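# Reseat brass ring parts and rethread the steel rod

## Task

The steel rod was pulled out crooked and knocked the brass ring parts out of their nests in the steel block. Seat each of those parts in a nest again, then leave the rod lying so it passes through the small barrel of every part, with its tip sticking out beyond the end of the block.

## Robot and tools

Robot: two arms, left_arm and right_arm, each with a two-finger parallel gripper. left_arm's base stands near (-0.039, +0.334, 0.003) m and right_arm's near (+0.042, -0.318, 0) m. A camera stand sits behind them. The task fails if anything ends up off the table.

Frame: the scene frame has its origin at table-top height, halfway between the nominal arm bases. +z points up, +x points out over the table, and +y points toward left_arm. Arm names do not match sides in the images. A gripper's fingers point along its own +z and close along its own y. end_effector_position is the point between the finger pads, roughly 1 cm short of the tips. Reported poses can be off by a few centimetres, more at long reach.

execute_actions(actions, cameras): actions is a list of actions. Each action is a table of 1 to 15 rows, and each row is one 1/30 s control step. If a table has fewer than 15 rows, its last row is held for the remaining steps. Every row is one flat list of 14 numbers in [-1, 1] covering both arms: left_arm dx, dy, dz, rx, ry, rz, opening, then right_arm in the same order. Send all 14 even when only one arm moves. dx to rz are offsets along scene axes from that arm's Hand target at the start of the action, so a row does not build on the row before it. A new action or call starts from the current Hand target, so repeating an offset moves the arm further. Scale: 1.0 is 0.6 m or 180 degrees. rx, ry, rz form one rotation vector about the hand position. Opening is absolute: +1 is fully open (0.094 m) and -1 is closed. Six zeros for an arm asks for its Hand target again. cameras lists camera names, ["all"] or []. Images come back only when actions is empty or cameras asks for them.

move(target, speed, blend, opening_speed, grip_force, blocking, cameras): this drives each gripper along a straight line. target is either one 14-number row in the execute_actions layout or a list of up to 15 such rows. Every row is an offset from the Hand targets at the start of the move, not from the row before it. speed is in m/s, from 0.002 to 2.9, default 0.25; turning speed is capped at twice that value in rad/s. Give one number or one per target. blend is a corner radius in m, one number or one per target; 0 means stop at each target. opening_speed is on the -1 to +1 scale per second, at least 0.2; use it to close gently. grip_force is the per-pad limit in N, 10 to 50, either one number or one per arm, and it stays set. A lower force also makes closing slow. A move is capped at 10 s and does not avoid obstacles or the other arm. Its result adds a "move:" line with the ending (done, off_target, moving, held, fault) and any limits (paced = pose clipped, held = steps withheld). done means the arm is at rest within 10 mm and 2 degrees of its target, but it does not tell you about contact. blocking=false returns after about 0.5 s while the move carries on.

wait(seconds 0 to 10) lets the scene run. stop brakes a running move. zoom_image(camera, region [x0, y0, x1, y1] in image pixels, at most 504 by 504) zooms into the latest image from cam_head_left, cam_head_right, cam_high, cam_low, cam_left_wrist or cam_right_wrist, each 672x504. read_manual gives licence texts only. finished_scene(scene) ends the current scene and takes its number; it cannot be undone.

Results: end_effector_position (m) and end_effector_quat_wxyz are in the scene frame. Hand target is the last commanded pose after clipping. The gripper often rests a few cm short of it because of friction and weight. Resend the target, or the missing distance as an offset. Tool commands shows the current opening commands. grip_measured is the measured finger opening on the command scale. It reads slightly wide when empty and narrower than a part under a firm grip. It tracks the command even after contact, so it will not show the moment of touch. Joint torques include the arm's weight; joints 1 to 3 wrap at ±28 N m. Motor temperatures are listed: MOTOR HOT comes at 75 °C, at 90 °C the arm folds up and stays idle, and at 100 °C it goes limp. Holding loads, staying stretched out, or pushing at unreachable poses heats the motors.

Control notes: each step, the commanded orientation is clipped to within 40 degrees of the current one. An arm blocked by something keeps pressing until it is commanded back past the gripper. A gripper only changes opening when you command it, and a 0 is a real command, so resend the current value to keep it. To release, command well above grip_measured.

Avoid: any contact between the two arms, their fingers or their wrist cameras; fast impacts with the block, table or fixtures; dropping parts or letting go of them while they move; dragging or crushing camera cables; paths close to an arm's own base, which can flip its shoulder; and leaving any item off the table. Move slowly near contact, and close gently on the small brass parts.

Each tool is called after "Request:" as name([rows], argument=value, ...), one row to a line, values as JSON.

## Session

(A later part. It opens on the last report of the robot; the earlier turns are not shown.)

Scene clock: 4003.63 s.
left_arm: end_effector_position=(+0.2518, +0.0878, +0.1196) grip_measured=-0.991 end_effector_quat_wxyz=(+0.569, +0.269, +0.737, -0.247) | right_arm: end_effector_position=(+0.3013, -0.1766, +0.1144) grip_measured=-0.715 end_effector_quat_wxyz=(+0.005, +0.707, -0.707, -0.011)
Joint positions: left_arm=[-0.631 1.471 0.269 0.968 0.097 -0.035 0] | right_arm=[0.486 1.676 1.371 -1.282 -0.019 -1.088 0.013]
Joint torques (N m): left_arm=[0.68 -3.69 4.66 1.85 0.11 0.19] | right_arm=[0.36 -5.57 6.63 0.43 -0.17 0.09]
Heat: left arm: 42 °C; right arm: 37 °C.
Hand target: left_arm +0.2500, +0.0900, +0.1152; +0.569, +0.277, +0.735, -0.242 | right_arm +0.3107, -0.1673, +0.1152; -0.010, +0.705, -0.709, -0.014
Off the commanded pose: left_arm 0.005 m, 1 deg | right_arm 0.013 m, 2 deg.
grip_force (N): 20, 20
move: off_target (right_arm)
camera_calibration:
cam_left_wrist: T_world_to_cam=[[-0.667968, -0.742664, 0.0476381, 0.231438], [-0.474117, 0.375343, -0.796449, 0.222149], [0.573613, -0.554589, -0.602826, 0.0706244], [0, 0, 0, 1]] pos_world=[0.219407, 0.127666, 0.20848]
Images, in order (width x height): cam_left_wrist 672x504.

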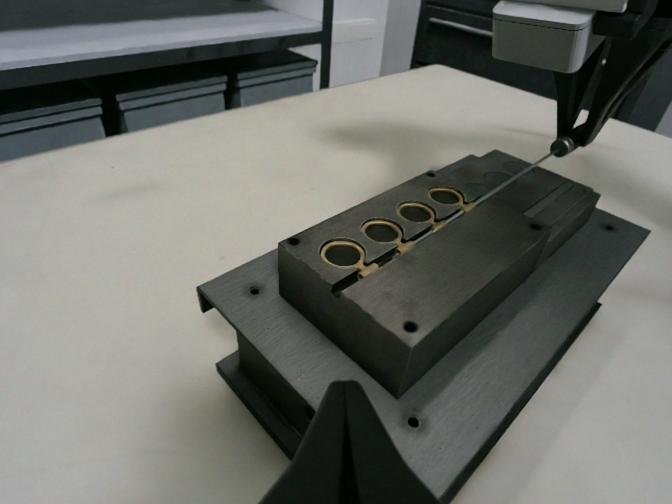

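Request:
move(target=[0,0,0,0,0,0,-1.0, 0.0002,0.010,-0.0002,0.001,0,0,-0.88], speed=0.02, cameras=["cam_left_wrist"])

Request:
zoom_image(camera="cam_left_wrist", region=[350, 225, 420, 277])

Scene clock: 4010.70 s.
left_arm: end_effector_position=(+0.2518, +0.0878, +0.1196) grip_measured=-0.991 end_effector_quat_wxyz=(+0.569, +0.269, +0.737, -0.247) | right_arm: end_effector_position=(+0.3014, -0.1713, +0.1142) grip_measured=-0.715 end_effector_quat_wxyz=(+0.004, +0.707, -0.707, -0.012)
Joint positions: left_arm=[-0.631 1.471 0.269 0.968 0.097 -0.035 0] | right_arm=[0.501 1.685 1.381 -1.282 -0.02 -1.073 0.013]
Joint torques (N m): left_arm=[0.66 -3.71 4.64 1.85 0.11 0.19] | right_arm=[0.39 -5.64 6.68 0.44 -0.18 0.09]
Heat: left arm: 43 °C; right arm: 37 °C.
Hand target: left_arm +0.2500, +0.0900, +0.1152; +0.569, +0.277, +0.735, -0.242 | right_arm +0.3108, -0.1613, +0.1151; -0.011, +0.705, -0.709, -0.015
Off the commanded pose: left_arm 0.005 m, 1 deg | right_arm 0.014 m, 2 deg.
grip_force (N): 20, 20
move: off_target (right_arm)
camera_calibration:
cam_left_wrist: T_world_to_cam=[[-0.667968, -0.742664, 0.0476381, 0.231438], [-0.474117, 0.375343, -0.796449, 0.222149], [0.573613, -0.554589, -0.602826, 0.0706244], [0, 0, 0, 1]] pos_world=[0.219407, 0.127666, 0.20848]
Images, in order (width x height): cam_left_wrist 672x504.

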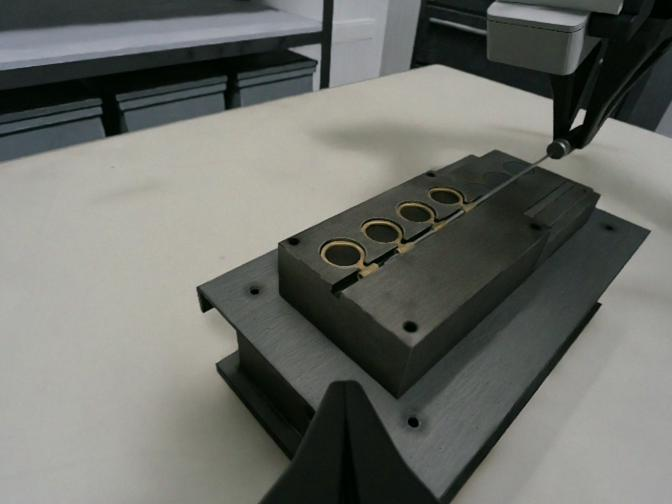

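Scaled by 7.200.

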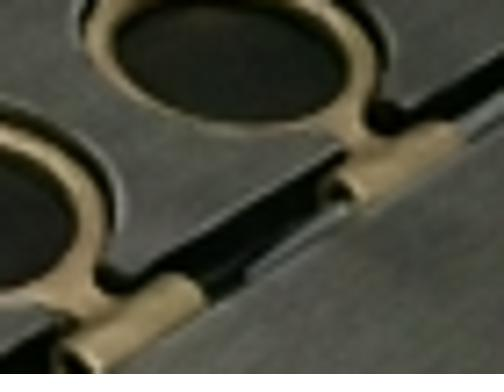

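Request:
zoom_image(camera="cam_left_wrist", region=[370, 240, 405, 268])

Scaled by 14.400.

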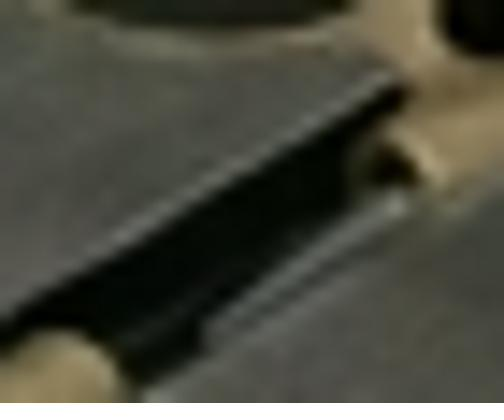

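Request:
move(target=[0,0,0,0,0,0,-1.0, 0.0004,0.012,0.0002,0.001,0,0,-0.88], speed=0.02, cameras=["cam_left_wrist"])

Request:
zoom_image(camera="cam_left_wrist", region=[350, 225, 420, 277])

Scene clock: 4023.47 s.
left_arm: end_effector_position=(+0.2518, +0.0878, +0.1196) grip_measured=-0.991 end_effector_quat_wxyz=(+0.569, +0.269, +0.737, -0.247) | right_arm: end_effector_position=(+0.3013, -0.1683, +0.1141) grip_measured=-0.715 end_effector_quat_wxyz=(+0.008, +0.706, -0.708, -0.009)
Joint positions: left_arm=[-0.631 1.471 0.269 0.968 0.097 -0.035 0] | right_arm=[0.514 1.696 1.392 -1.288 -0.013 -1.058 0.013]
Joint torques (N m): left_arm=[0.66 -3.74 4.6 1.85 0.1 0.18] | right_arm=[0.81 -5.64 6.87 0.49 -0.27 0.12]
Heat: left arm: 43 °C; right arm: 36 °C.
Hand target: left_arm +0.2500, +0.0900, +0.1152; +0.569, +0.277, +0.735, -0.242 | right_arm +0.3111, -0.1541, +0.1152; -0.012, +0.705, -0.709, -0.016
Off the commanded pose: left_arm 0.005 m, 1 deg | right_arm 0.017 m, 2 deg.
grip_force (N): 20, 20
move: off_target (right_arm)
camera_calibration:
cam_left_wrist: T_world_to_cam=[[-0.667968, -0.742664, 0.0476381, 0.231438], [-0.474117, 0.375343, -0.796449, 0.222149], [0.573613, -0.554589, -0.602826, 0.0706244], [0, 0, 0, 1]] pos_world=[0.219407, 0.127666, 0.20848]
Images, in order (width x height): cam_left_wrist 672x504.

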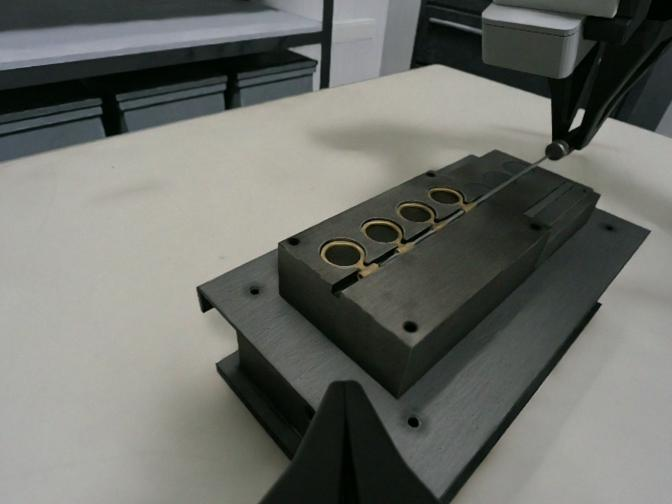

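Scaled by 7.200.

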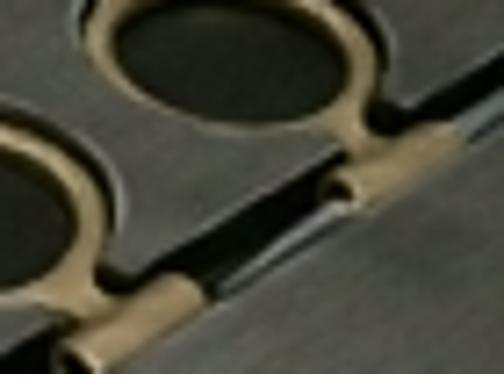

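Request:
zoom_image(camera="cam_left_wrist", region=[310, 225, 420, 307])

Request:
zoom_image(camera="cam_left_wrist", region=[370, 240, 405, 268])

Scaled by 4.582.

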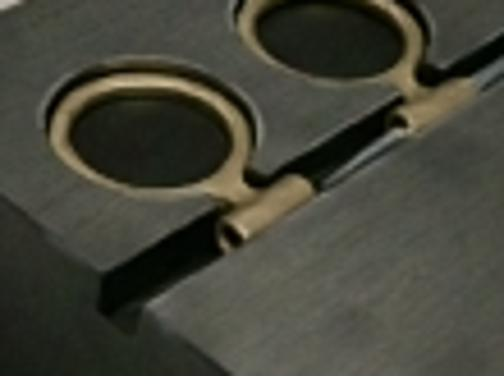

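Scaled by 14.400.

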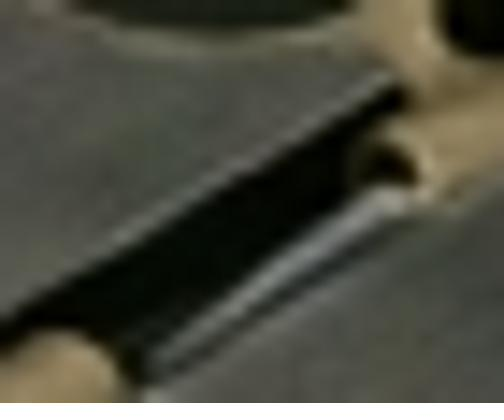

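Request:
move([
  [0,0,0.08,0,0,0,-1.0, 0,-0.010,0,0,0,0,-0.88],
  [-0.0165,-0.09,0.0667,0.1694,0.398,0.194,-1.0, 0,-0.010,0,0,0,0,-0.88],
], speed=[0.15,0.2], blend=[0.02,0], cameras=["cam_left_wrist"])

Request:
zoom_image(camera="cam_left_wrist", region=[230, 70, 430, 150])

Scene clock: 4054.60 s.
left_arm: end_effector_position=(+0.2351, +0.0383, +0.1547) grip_measured=-0.992 end_effector_quat_wxyz=(+0.001, +0.008, +1.000, +0.000) | right_arm: end_effector_position=(+0.3015, -0.1686, +0.1141) grip_measured=-0.715 end_effector_quat_wxyz=(+0.008, +0.706, -0.708, -0.011)
Joint positions: left_arm=[-0.798 2.119 2.112 -1.561 -0.001 -0.811 0] | right_arm=[0.51 1.696 1.392 -1.288 -0.017 -1.061 0.013]
Joint torques (N m): left_arm=[0.62 -9.31 9.5 0.12 0.05 -0.15] | right_arm=[-0.35 -6.38 6.01 0.5 -0.23 -0.02]
Heat: left arm: 42 °C; right arm: 36 °C.
Hand target: left_arm +0.2401, +0.0360, +0.1554; +0.000, +0.000, +1.000, +0.000 | right_arm +0.3111, -0.1601, +0.1151; -0.012, +0.705, -0.709, -0.016
Off the commanded pose: left_arm 0.006 m, 1 deg | right_arm 0.013 m, 2 deg.
joint sent to its limit (left arm) — joint 4 (wrist pitch), lower limit. The joint targets still meet the commanded pose.
grip_force (N): 20, 20
move: off_target (right_arm)
camera_calibration:
cam_left_wrist: T_world_to_cam=[[-0.0220152, -0.999648, -0.0147976, 0.0494784], [-0.916692, 0.0142769, 0.399339, 0.193666], [-0.398987, 0.0223564, -0.916684, 0.329106], [0, 0, 0, 1]] pos_world=[0.309931, 0.0393384, 0.22508]
Images, in order (width x height): cam_left_wrist 672x504.

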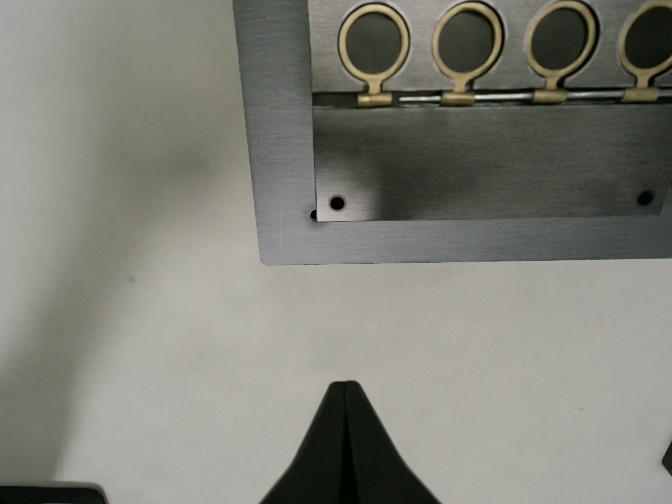

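Scaled by 2.520.

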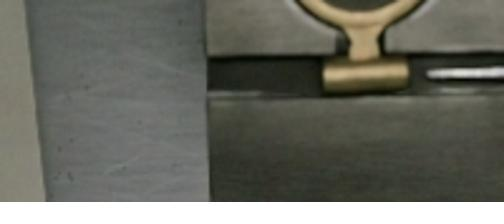

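Request:
zoom_image(camera="cam_left_wrist", region=[340, 75, 480, 125])

Request:
zoom_image(camera="cam_left_wrist", region=[480, 70, 672, 120])

Request:
zoom_image(camera="cam_left_wrist", region=[310, 0, 510, 125])

Scaled by 3.600.

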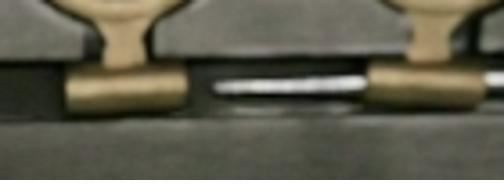

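Scaled by 2.625.

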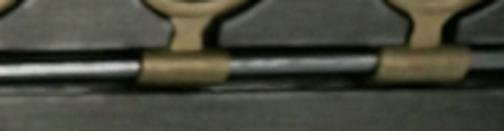

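Scaled by 2.520.

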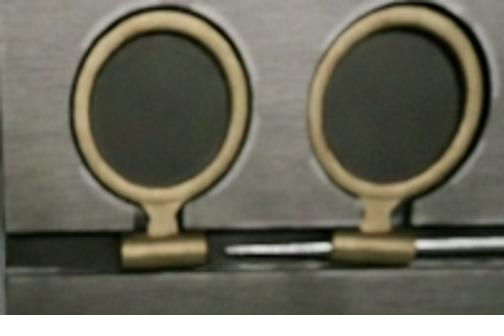

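Request:
move([
  [0.0165,0.09,0.0133,-0.1694,-0.398,-0.194,-1.0, 0,0,0,0.005,0,0,-0.88],
  [0.0165,0.09,-0.0663,-0.1694,-0.398,-0.194,-1.0, 0,0,0,0.005,0,0,-0.88],
], speed=[0.2,0.15], blend=[0.02,0], cameras=["cam_left_wrist"])

Request:
zoom_image(camera="cam_left_wrist", region=[340, 225, 430, 292])

Scene clock: 4090.50 s.
left_arm: end_effector_position=(+0.2515, +0.0871, +0.1201) grip_measured=-0.992 end_effector_quat_wxyz=(+0.569, +0.270, +0.737, -0.247) | right_arm: end_effector_position=(+0.3019, -0.1692, +0.1141) grip_measured=-0.715 end_effector_quat_wxyz=(+0.006, +0.706, -0.708, -0.015)
Joint positions: left_arm=[-0.633 1.469 0.27 0.964 0.097 -0.035 0] | right_arm=[0.502 1.696 1.392 -1.288 -0.026 -1.068 0.013]
Joint torques (N m): left_arm=[0.83 -3.67 4.56 1.84 0.11 0.19] | right_arm=[-0.35 -6.91 5.41 0.57 -0.28 -0.03]
Heat: left arm: 39 °C; right arm: 36 °C.
Hand target: left_arm +0.2500, +0.0900, +0.1155; +0.569, +0.277, +0.735, -0.242 | right_arm +0.3111, -0.1601, +0.1151; -0.018, +0.705, -0.709, -0.022
Off the commanded pose: left_arm 0.006 m, 1 deg | right_arm 0.013 m, 3 deg.
grip_force (N): 20, 20
move: off_target (right_arm)
camera_calibration:
cam_left_wrist: T_world_to_cam=[[-0.669482, -0.741324, 0.0472513, 0.230944], [-0.473115, 0.376496, -0.7965, 0.222315], [0.572675, -0.555598, -0.602789, 0.0710339], [0, 0, 0, 1]] pos_world=[0.219114, 0.12697, 0.20898]
Images, in order (width x height): cam_left_wrist 672x504.

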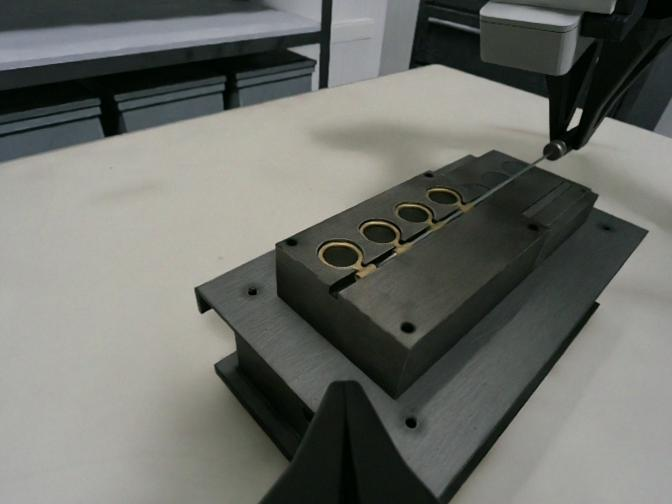

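Scaled by 5.600.

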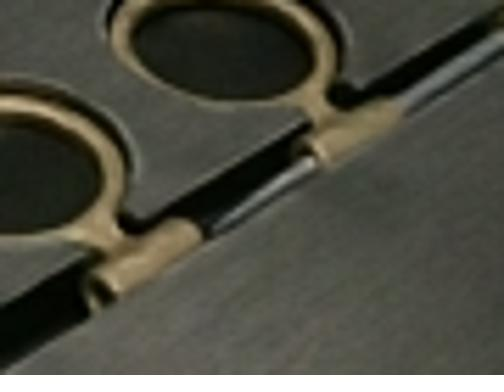

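Request:
zoom_image(camera="cam_left_wrist", region=[350, 245, 400, 285])

Request:
zoom_image(camera="cam_left_wrist", region=[385, 220, 435, 260])

Request:
zoom_image(camera="cam_left_wrist", region=[425, 190, 485, 238])

Scaled by 10.080.

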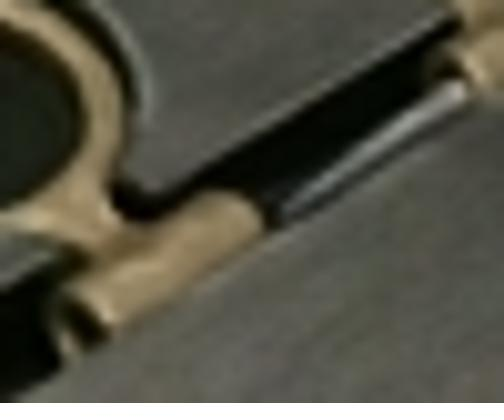

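Scaled by 10.080.

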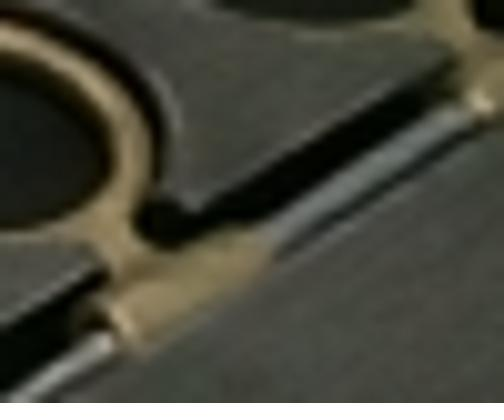

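Scaled by 8.400.

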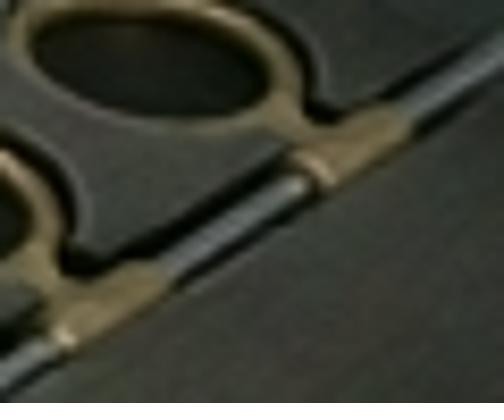

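Request:
move(target=[0,0,0,0,0,0,-1.0, 0.0002,0.010,0.0015,0,0,0,-0.88], speed=0.02, cameras=["cam_left_wrist"])

Request:
zoom_image(camera="cam_left_wrist", region=[350, 235, 410, 285])

Scene clock: 4117.13 s.
left_arm: end_effector_position=(+0.2515, +0.0870, +0.1204) grip_measured=-0.992 end_effector_quat_wxyz=(+0.569, +0.270, +0.736, -0.247) | right_arm: end_effector_position=(+0.3011, -0.1678, +0.1141) grip_measured=-0.715 end_effector_quat_wxyz=(+0.006, +0.706, -0.708, -0.015)
Joint positions: left_arm=[-0.633 1.469 0.27 0.965 0.097 -0.035 0] | right_arm=[0.507 1.696 1.392 -1.288 -0.026 -1.063 0.013]
Joint torques (N m): left_arm=[0.83 -3.73 4.53 1.85 0.11 0.19] | right_arm=[0.69 -6.15 6.57 0.53 -0.28 0.06]
Heat: left arm: 42 °C; right arm: 35 °C.
Hand target: left_arm +0.2500, +0.0900, +0.1156; +0.569, +0.277, +0.735, -0.242 | right_arm +0.3112, -0.1541, +0.1160; -0.018, +0.705, -0.709, -0.022
Off the commanded pose: left_arm 0.006 m, 1 deg | right_arm 0.017 m, 3 deg.
grip_force (N): 20, 20
move: off_target (right_arm)
camera_calibration:
cam_left_wrist: T_world_to_cam=[[-0.669512, -0.741299, 0.0472092, 0.231021], [-0.472444, 0.375926, -0.797168, 0.222496], [0.573193, -0.556017, -0.601909, 0.0709654], [0, 0, 0, 1]] pos_world=[0.219111, 0.127071, 0.209175]
Images, in order (width x height): cam_left_wrist 672x504.

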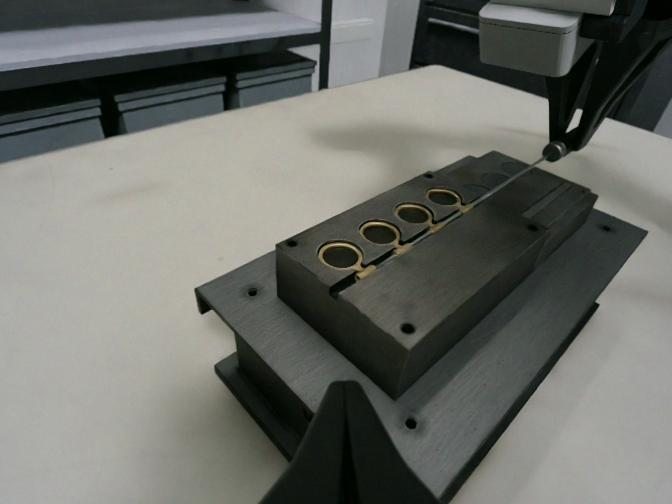

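Scaled by 8.400.

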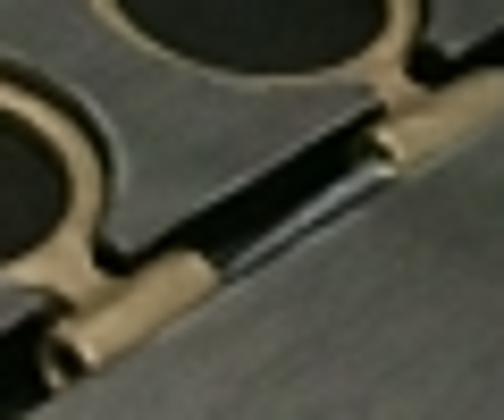

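Request:
zoom_image(camera="cam_left_wrist", region=[460, 130, 580, 220])

Request:
zoom_image(camera="cam_left_wrist", region=[520, 130, 580, 175])

Scaled by 4.200.

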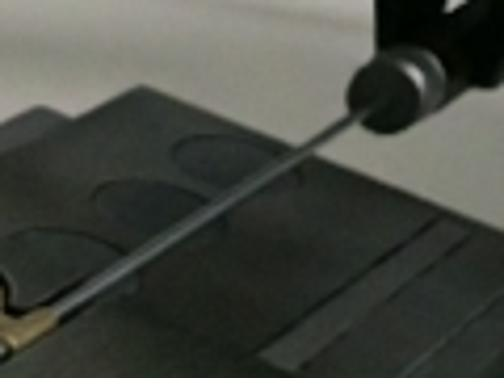

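Scaled by 8.400.

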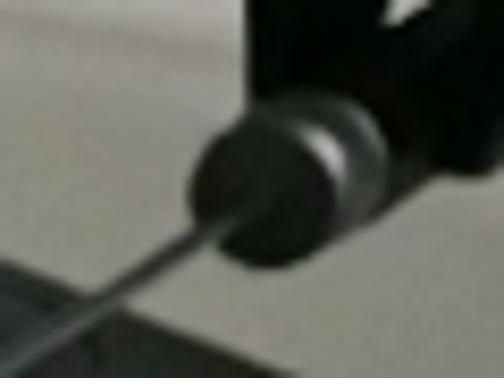

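Request:
move(target=[0,0,0,0,0,0,-1.0, 0.0,-0.012,-0.003,0.0035,0,0,-0.88], speed=0.02, cameras=["cam_left_wrist"])

Request:
zoom_image(camera="cam_left_wrist", region=[350, 235, 410, 285])

Scene clock: 4162.80 s.
left_arm: end_effector_position=(+0.2515, +0.0870, +0.1204) grip_measured=-0.992 end_effector_quat_wxyz=(+0.569, +0.270, +0.736, -0.247) | right_arm: end_effector_position=(+0.3023, -0.1659, +0.1143) grip_measured=-0.715 end_effector_quat_wxyz=(-0.001, +0.707, -0.707, -0.026)
Joint positions: left_arm=[-0.633 1.469 0.27 0.965 0.097 -0.035 0] | right_arm=[0.497 1.696 1.392 -1.28 -0.05 -1.076 0.013]
Joint torques (N m): left_arm=[0.8 -3.71 4.57 1.86 0.1 0.19] | right_arm=[-0.75 -7.35 4.62 0.6 -0.16 -0.05]
Heat: left arm: 43 °C; right arm: 36 °C.
Hand target: left_arm +0.2500, +0.0900, +0.1156; +0.569, +0.277, +0.735, -0.242 | right_arm +0.3112, -0.1613, +0.1142; -0.022, +0.705, -0.709, -0.026
Off the commanded pose: left_arm 0.006 m, 1 deg | right_arm 0.010 m, 2 deg.
grip_force (N): 20, 20
move: done
camera_calibration:
cam_left_wrist: T_world_to_cam=[[-0.669512, -0.741299, 0.0472092, 0.231021], [-0.472444, 0.375926, -0.797168, 0.222496], [0.573193, -0.556017, -0.601909, 0.0709654], [0, 0, 0, 1]] pos_world=[0.219111, 0.127071, 0.209175]
Images, in order (width x height): cam_left_wrist 672x504.

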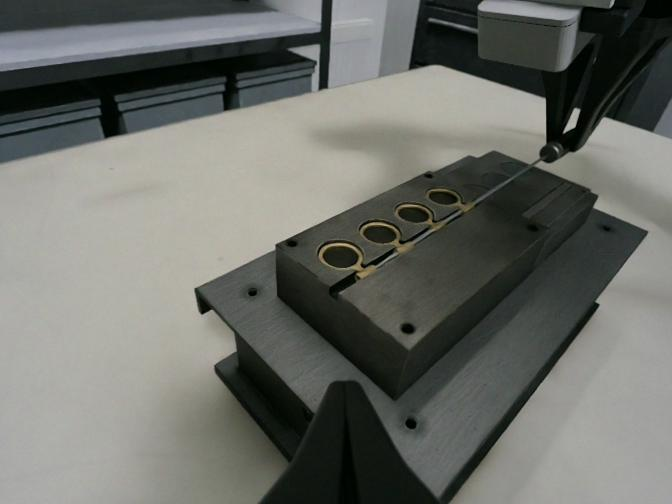

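Scaled by 8.400.

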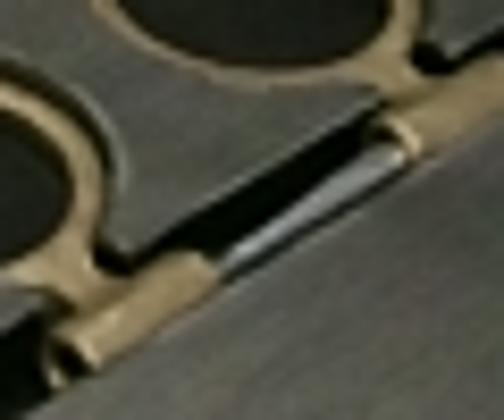

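Request:
wait(seconds=0.1, cameras=["cam_left_wrist"])

Request:
zoom_image(camera="cam_left_wrist", region=[350, 235, 410, 285])

Request:
zoom_image(camera="cam_left_wrist", region=[425, 190, 485, 238])

Request:
zoom_image(camera="cam_left_wrist", region=[340, 130, 600, 300])

Scene clock: 4180.77 s.
left_arm: end_effector_position=(+0.2515, +0.0870, +0.1204) grip_measured=-0.992 end_effector_quat_wxyz=(+0.569, +0.270, +0.736, -0.247) | right_arm: end_effector_position=(+0.3023, -0.1659, +0.1143) grip_measured=-0.715 end_effector_quat_wxyz=(-0.001, +0.707, -0.707, -0.026)
Joint positions: left_arm=[-0.633 1.469 0.27 0.965 0.097 -0.035 0] | right_arm=[0.497 1.696 1.392 -1.28 -0.05 -1.076 0.013]
Joint torques (N m): left_arm=[0.77 -3.7 4.52 1.86 0.1 0.19] | right_arm=[-0.75 -7.36 4.63 0.6 -0.16 -0.04]
Heat: left arm: 43 °C; right arm: 35 °C.
Hand target: left_arm +0.2500, +0.0900, +0.1156; +0.569, +0.277, +0.735, -0.242 | right_arm +0.3112, -0.1613, +0.1142; -0.022, +0.705, -0.709, -0.026
Tool commands: left_gripper/opening=-1.0 right_gripper/opening=-0.88
Off the commanded pose: left_arm 0.006 m, 1 deg | right_arm 0.010 m, 2 deg.
grip_force (N): 20, 20
wait: 0.10 s; at rest from the start
camera_calibration:
cam_left_wrist: T_world_to_cam=[[-0.669512, -0.741299, 0.0472092, 0.231021], [-0.472444, 0.375926, -0.797168, 0.222496], [0.573193, -0.556017, -0.601909, 0.0709654], [0, 0, 0, 1]] pos_world=[0.219111, 0.127071, 0.209175]
Images, in order (width x height): cam_left_wrist 672x504.

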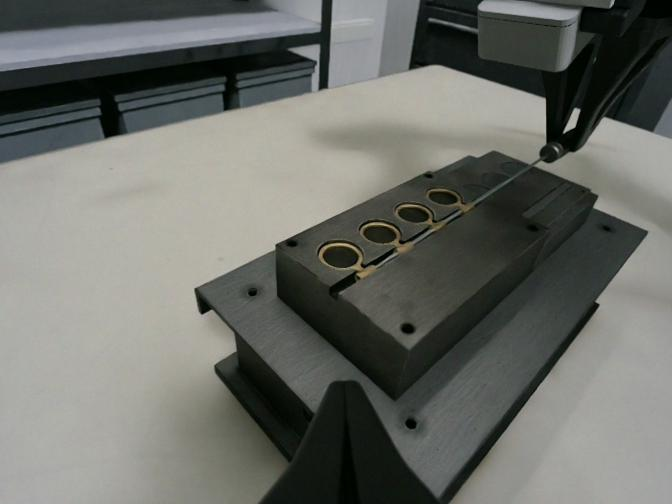

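Scaled by 8.400.

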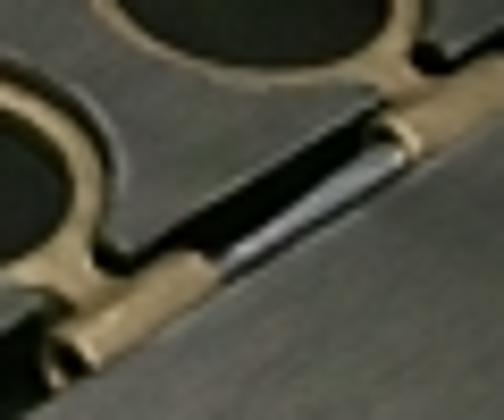

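Scaled by 8.400.

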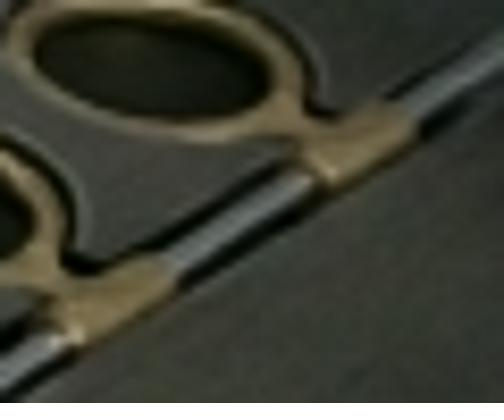

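Scaled by 1.938.

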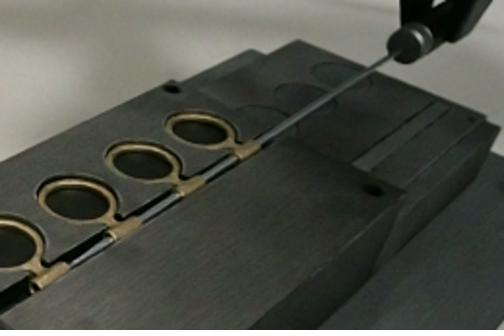

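Request:
zoom_image(camera="cam_left_wrist", region=[520, 130, 580, 175])

Request:
zoom_image(camera="cam_left_wrist", region=[460, 140, 560, 210])

Request:
zoom_image(camera="cam_left_wrist", region=[345, 240, 395, 285])

Scaled by 8.400.

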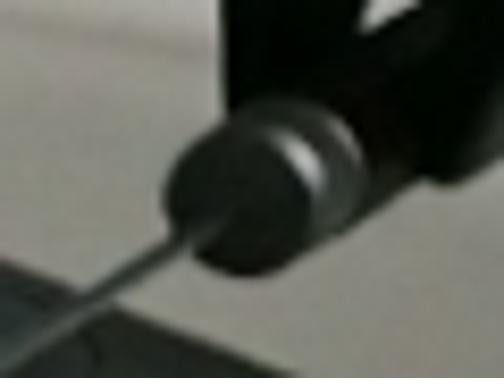

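Scaled by 5.040.

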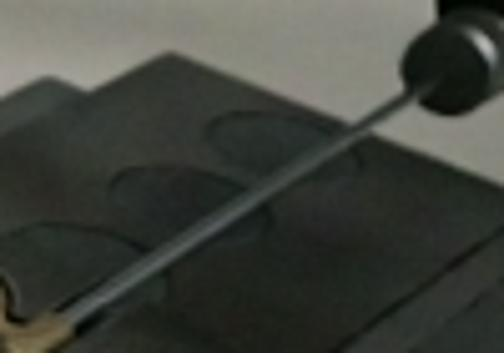

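Scaled by 10.080.

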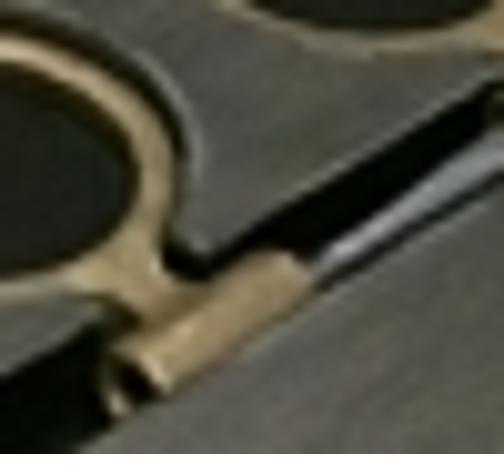

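Request:
move(target=[0,0,0,0,0,0,-1,0,0.0033,-0.004,0,0,0,-0.88], speed=0.02, cameras=["cam_left_wrist"])

Request:
zoom_image(camera="cam_left_wrist", region=[345, 240, 395, 285])

Request:
zoom_image(camera="cam_left_wrist", region=[520, 130, 580, 175])

Scene clock: 4260.97 s.
left_arm: end_effector_position=(+0.2515, +0.0870, +0.1204) grip_measured=-0.992 end_effector_quat_wxyz=(+0.569, +0.270, +0.736, -0.247) | right_arm: end_effector_position=(+0.3024, -0.1658, +0.1143) grip_measured=-0.715 end_effector_quat_wxyz=(-0.001, +0.707, -0.707, -0.026)
Joint positions: left_arm=[-0.633 1.469 0.27 0.965 0.097 -0.035 0] | right_arm=[0.497 1.696 1.392 -1.28 -0.05 -1.076 0.013]
Joint torques (N m): left_arm=[0.76 -3.7 4.53 1.85 0.11 0.18] | right_arm=[-0.24 -7.05 4.29 0.68 -0.16 0.02]
Heat: left arm: 44 °C; right arm: 35 °C.
Hand target: left_arm +0.2500, +0.0900, +0.1156; +0.569, +0.277, +0.735, -0.242 | right_arm +0.3112, -0.1593, +0.1118; -0.022, +0.705, -0.709, -0.026
Off the commanded pose: left_arm 0.006 m, 1 deg | right_arm 0.011 m, 2 deg.
grip_force (N): 20, 20
move: off_target (right_arm)
camera_calibration:
cam_left_wrist: T_world_to_cam=[[-0.669512, -0.741299, 0.0472092, 0.231021], [-0.472444, 0.375926, -0.797168, 0.222496], [0.573193, -0.556017, -0.601909, 0.0709654], [0, 0, 0, 1]] pos_world=[0.219111, 0.127071, 0.209175]
Images, in order (width x height): cam_left_wrist 672x504.

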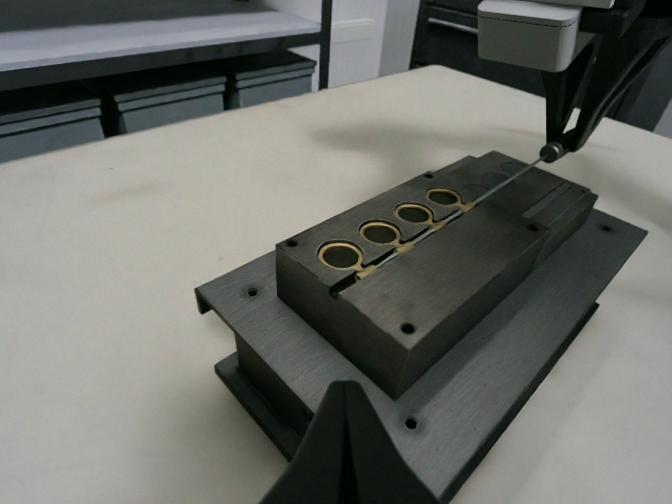

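Scaled by 10.080.

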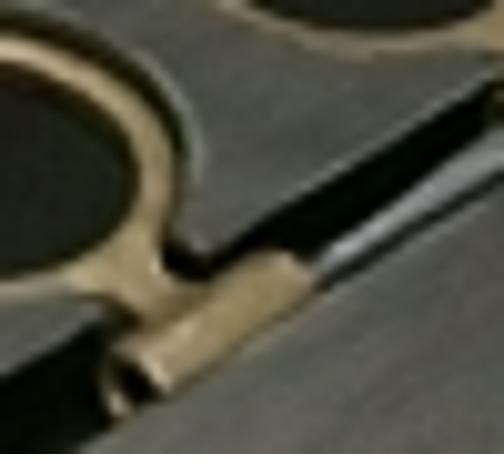

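Scaled by 8.400.

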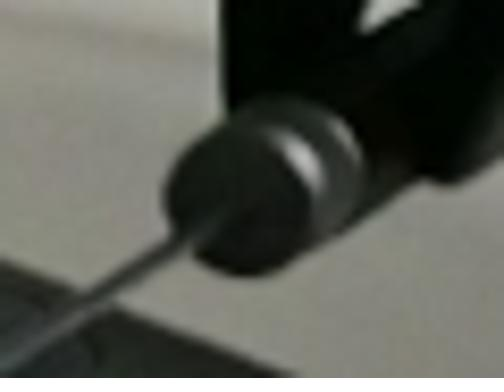

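Request:
move(target=[0,0,0,0,0,0,-1,0,0.0067,-0.003,0,0,0,-0.88], speed=0.02, cameras=["cam_left_wrist"])

Request:
zoom_image(camera="cam_left_wrist", region=[345, 240, 395, 285])

Request:
zoom_image(camera="cam_left_wrist", region=[520, 130, 580, 175])

Scene clock: 4266.33 s.
left_arm: end_effector_position=(+0.2515, +0.0870, +0.1204) grip_measured=-0.992 end_effector_quat_wxyz=(+0.569, +0.270, +0.736, -0.247) | right_arm: end_effector_position=(+0.3019, -0.1648, +0.1143) grip_measured=-0.715 end_effector_quat_wxyz=(-0.001, +0.708, -0.706, -0.025)
Joint positions: left_arm=[-0.633 1.469 0.27 0.965 0.097 -0.035 0] | right_arm=[0.501 1.696 1.392 -1.279 -0.049 -1.074 0.013]
Joint torques (N m): left_arm=[0.8 -3.71 4.62 1.84 0.1 0.17] | right_arm=[0.46 -6.53 4.38 0.73 -0.16 0.12]
Heat: left arm: 44 °C; right arm: 35 °C.
Hand target: left_arm +0.2500, +0.0900, +0.1156; +0.569, +0.277, +0.735, -0.242 | right_arm +0.3112, -0.1553, +0.1100; -0.022, +0.705, -0.709, -0.026
Off the commanded pose: left_arm 0.006 m, 1 deg | right_arm 0.014 m, 2 deg.
grip_force (N): 20, 20
move: off_target (right_arm)
camera_calibration:
cam_left_wrist: T_world_to_cam=[[-0.669512, -0.741299, 0.0472092, 0.231021], [-0.472444, 0.375926, -0.797168, 0.222496], [0.573193, -0.556017, -0.601909, 0.0709654], [0, 0, 0, 1]] pos_world=[0.219111, 0.127071, 0.209175]
Images, in order (width x height): cam_left_wrist 672x504.

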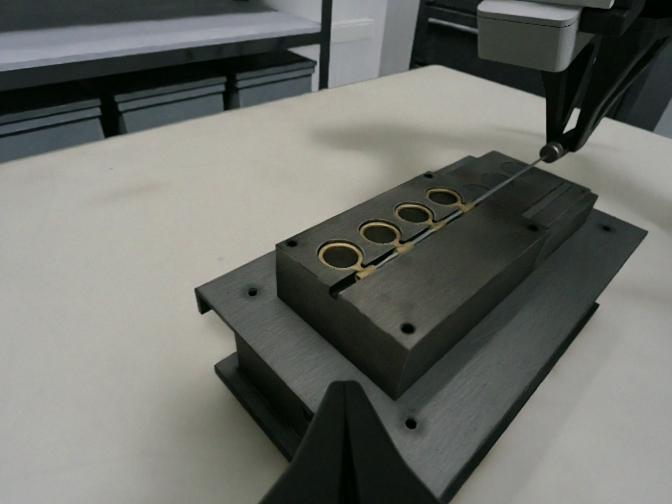

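Scaled by 10.080.

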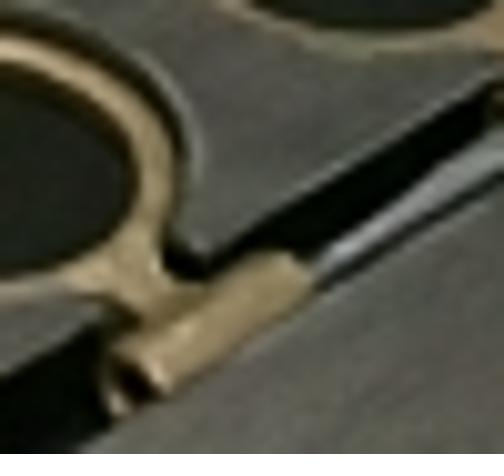

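Scaled by 8.400.

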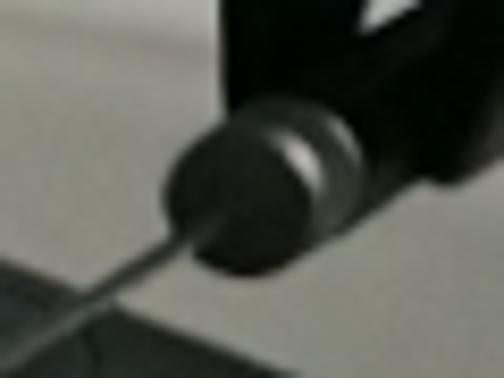

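Request:
wait(seconds=0.1, cameras=["cam_left_wrist"])

Request:
zoom_image(camera="cam_left_wrist", region=[520, 130, 580, 175])

Request:
zoom_image(camera="cam_left_wrist", region=[345, 240, 395, 285])

Scene clock: 4273.40 s.
left_arm: end_effector_position=(+0.2515, +0.0870, +0.1204) grip_measured=-0.992 end_effector_quat_wxyz=(+0.569, +0.270, +0.736, -0.247) | right_arm: end_effector_position=(+0.3019, -0.1648, +0.1143) grip_measured=-0.715 end_effector_quat_wxyz=(-0.001, +0.708, -0.706, -0.025)
Joint positions: left_arm=[-0.633 1.469 0.27 0.965 0.097 -0.035 0] | right_arm=[0.501 1.696 1.392 -1.279 -0.049 -1.074 0.013]
Joint torques (N m): left_arm=[0.79 -3.7 4.51 1.85 0.1 0.2] | right_arm=[0.44 -6.52 4.38 0.73 -0.16 0.11]
Heat: left arm: 44 °C; right arm: 35 °C.
Hand target: left_arm +0.2500, +0.0900, +0.1156; +0.569, +0.277, +0.735, -0.242 | right_arm +0.3112, -0.1553, +0.1100; -0.022, +0.705, -0.709, -0.026
Tool commands: left_gripper/opening=-1.0 right_gripper/opening=-0.88
Off the commanded pose: left_arm 0.006 m, 1 deg | right_arm 0.014 m, 2 deg.
grip_force (N): 20, 20
wait: 0.10 s; at rest from the start
camera_calibration:
cam_left_wrist: T_world_to_cam=[[-0.669512, -0.741299, 0.0472092, 0.231021], [-0.472444, 0.375926, -0.797168, 0.222496], [0.573193, -0.556017, -0.601909, 0.0709654], [0, 0, 0, 1]] pos_world=[0.219111, 0.127071, 0.209175]
Images, in order (width x height): cam_left_wrist 672x504.

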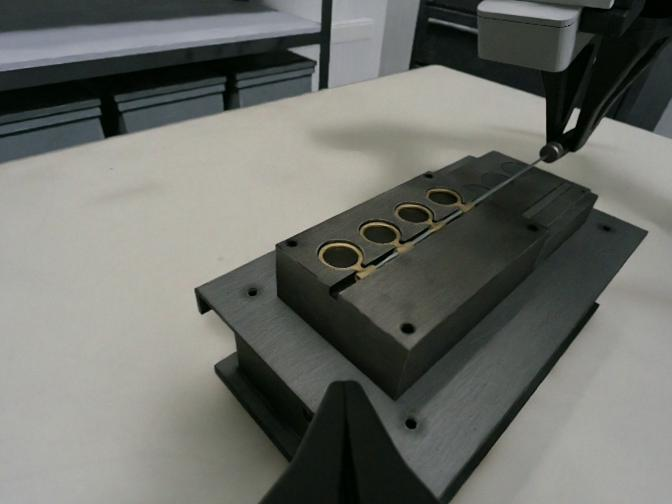

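Scaled by 8.400.

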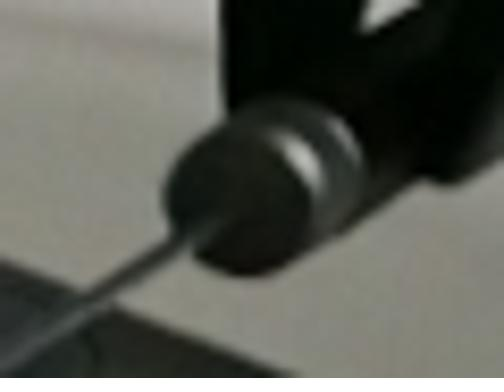

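Scaled by 10.080.

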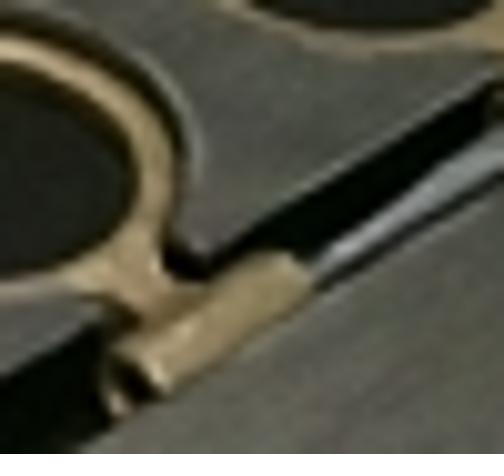

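Request:
move(target=[0,0,0,0,0,0,-1,0,-0.002,-0.008,0,0,0,-0.88], speed=0.02)

Scene clock: 4288.53 s.
left_arm: end_effector_position=(+0.2515, +0.0870, +0.1204) grip_measured=-0.992 end_effector_quat_wxyz=(+0.569, +0.270, +0.736, -0.247) | right_arm: end_effector_position=(+0.3028, -0.1643, +0.1105) grip_measured=-0.715 end_effector_quat_wxyz=(-0.004, +0.708, -0.706, -0.025)
Joint positions: left_arm=[-0.633 1.469 0.27 0.965 0.097 -0.035 0] | right_arm=[0.501 1.696 1.378 -1.259 -0.049 -1.074 0.013]
Joint torques (N m): left_arm=[0.81 -3.7 4.6 1.85 0.1 0.18] | right_arm=[0.14 -6.56 4.04 0.74 -0.17 0.08]
Heat: left arm: 44 °C; right arm: 34 °C.
Hand target: left_arm +0.2500, +0.0900, +0.1156; +0.569, +0.277, +0.735, -0.242 | right_arm +0.3112, -0.1565, +0.1052; -0.022, +0.705, -0.709, -0.026
Off the commanded pose: left_arm 0.006 m, 1 deg | right_arm 0.013 m, 2 deg.
grip_force (N): 20, 20
move: off_target (right_arm)

Request:
wait(seconds=0.1, cameras=["cam_left_wrist"])

Request:
zoom_image(camera="cam_left_wrist", region=[520, 130, 580, 175])

Request:
zoom_image(camera="cam_left_wrist", region=[345, 240, 395, 285])

Request:
zoom_image(camera="cam_left_wrist", region=[425, 190, 485, 238])

Scene clock: 4293.07 s.
left_arm: end_effector_position=(+0.2515, +0.0870, +0.1204) grip_measured=-0.992 end_effector_quat_wxyz=(+0.569, +0.270, +0.736, -0.247) | right_arm: end_effector_position=(+0.3028, -0.1643, +0.1105) grip_measured=-0.715 end_effector_quat_wxyz=(-0.004, +0.708, -0.706, -0.025)
Joint positions: left_arm=[-0.633 1.469 0.27 0.965 0.097 -0.035 0] | right_arm=[0.501 1.696 1.378 -1.259 -0.049 -1.074 0.013]
Joint torques (N m): left_arm=[0.8 -3.71 4.55 1.86 0.11 0.19] | right_arm=[0.12 -6.56 4.05 0.73 -0.17 0.08]
Heat: left arm: 44 °C; right arm: 35 °C.
Hand target: left_arm +0.2500, +0.0900, +0.1156; +0.569, +0.277, +0.735, -0.242 | right_arm +0.3112, -0.1565, +0.1052; -0.022, +0.705, -0.709, -0.026
Tool commands: left_gripper/opening=-1.0 right_gripper/opening=-0.88
Off the commanded pose: left_arm 0.006 m, 1 deg | right_arm 0.013 m, 2 deg.
grip_force (N): 20, 20
wait: 0.10 s; at rest from the start
camera_calibration:
cam_left_wrist: T_world_to_cam=[[-0.669512, -0.741299, 0.0472092, 0.231021], [-0.472444, 0.375926, -0.797168, 0.222496], [0.573193, -0.556017, -0.601909, 0.0709654], [0, 0, 0, 1]] pos_world=[0.219111, 0.127071, 0.209175]
Images, in order (width x height): cam_left_wrist 672x504.

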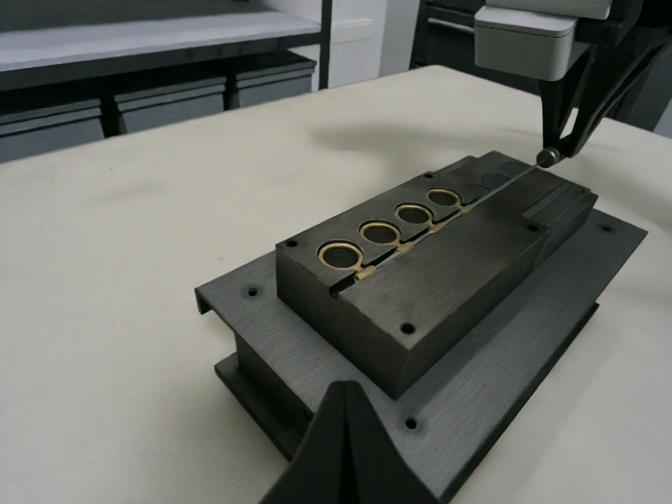

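Scaled by 8.400.

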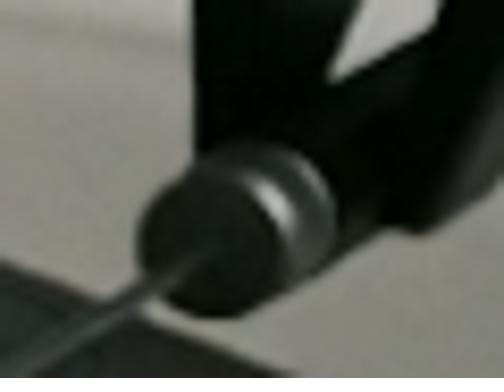

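Scaled by 10.080.

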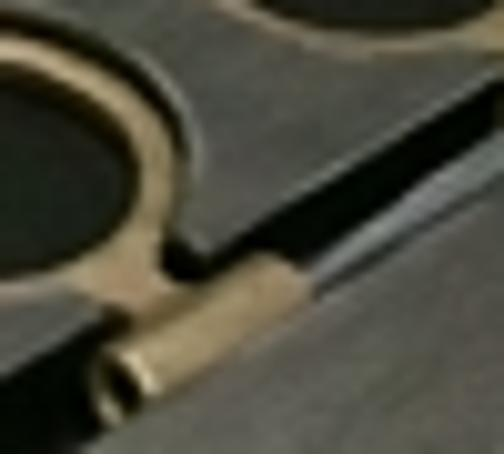

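Scaled by 8.400.

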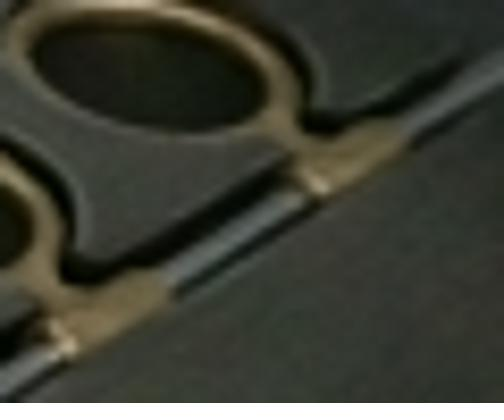

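Request:
move(target=[0,0,0,0,0,0,-1,0,0,0,0.002,0,0,-0.88], speed=0.02, cameras=["cam_left_wrist"])

Request:
zoom_image(camera="cam_left_wrist", region=[345, 240, 395, 285])

Request:
zoom_image(camera="cam_left_wrist", region=[425, 190, 485, 238])

Scene clock: 4306.70 s.
left_arm: end_effector_position=(+0.2515, +0.0870, +0.1204) grip_measured=-0.992 end_effector_quat_wxyz=(+0.569, +0.270, +0.736, -0.247) | right_arm: end_effector_position=(+0.3028, -0.1643, +0.1105) grip_measured=-0.715 end_effector_quat_wxyz=(-0.004, +0.708, -0.706, -0.025)
Joint positions: left_arm=[-0.633 1.469 0.27 0.965 0.097 -0.035 0] | right_arm=[0.501 1.696 1.378 -1.259 -0.049 -1.074 0.013]
Joint torques (N m): left_arm=[0.8 -3.69 4.55 1.84 0.1 0.18] | right_arm=[-0.17 -6.74 3.85 0.76 -0.22 0.04]
Heat: left arm: 44 °C; right arm: 35 °C.
Hand target: left_arm +0.2500, +0.0900, +0.1156; +0.569, +0.277, +0.735, -0.242 | right_arm +0.3112, -0.1565, +0.1052; -0.024, +0.705, -0.709, -0.028
Off the commanded pose: left_arm 0.006 m, 1 deg | right_arm 0.013 m, 2 deg.
grip_force (N): 20, 20
move: off_target (right_arm)
camera_calibration:
cam_left_wrist: T_world_to_cam=[[-0.669512, -0.741299, 0.0472092, 0.231021], [-0.472444, 0.375926, -0.797168, 0.222496], [0.573193, -0.556017, -0.601909, 0.0709654], [0, 0, 0, 1]] pos_world=[0.219111, 0.127071, 0.209175]
Images, in order (width x height): cam_left_wrist 672x504.

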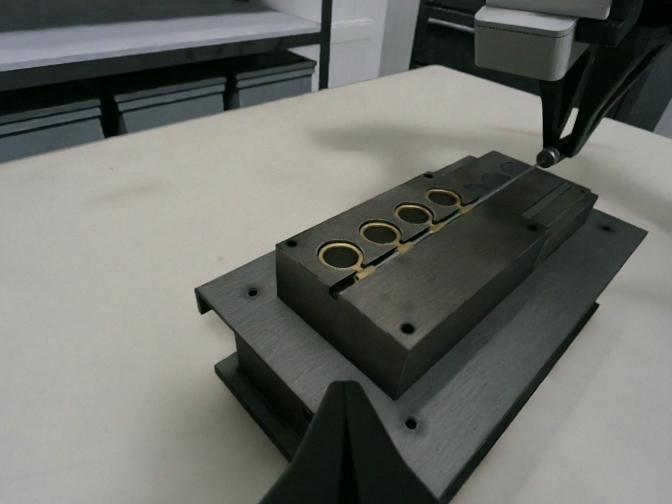

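Scaled by 10.080.

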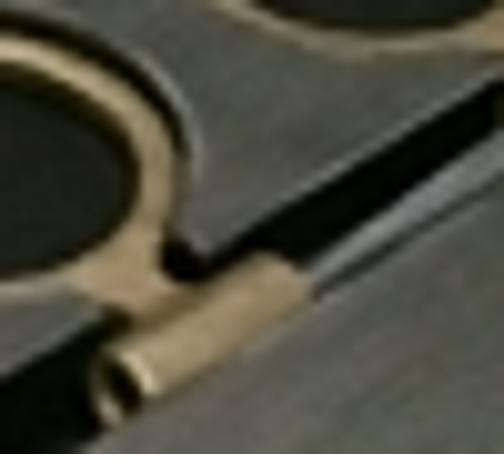

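Scaled by 8.400.

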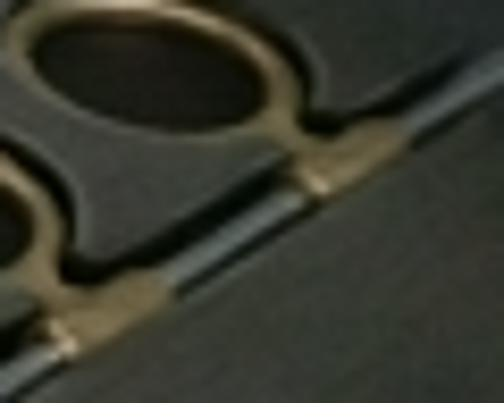

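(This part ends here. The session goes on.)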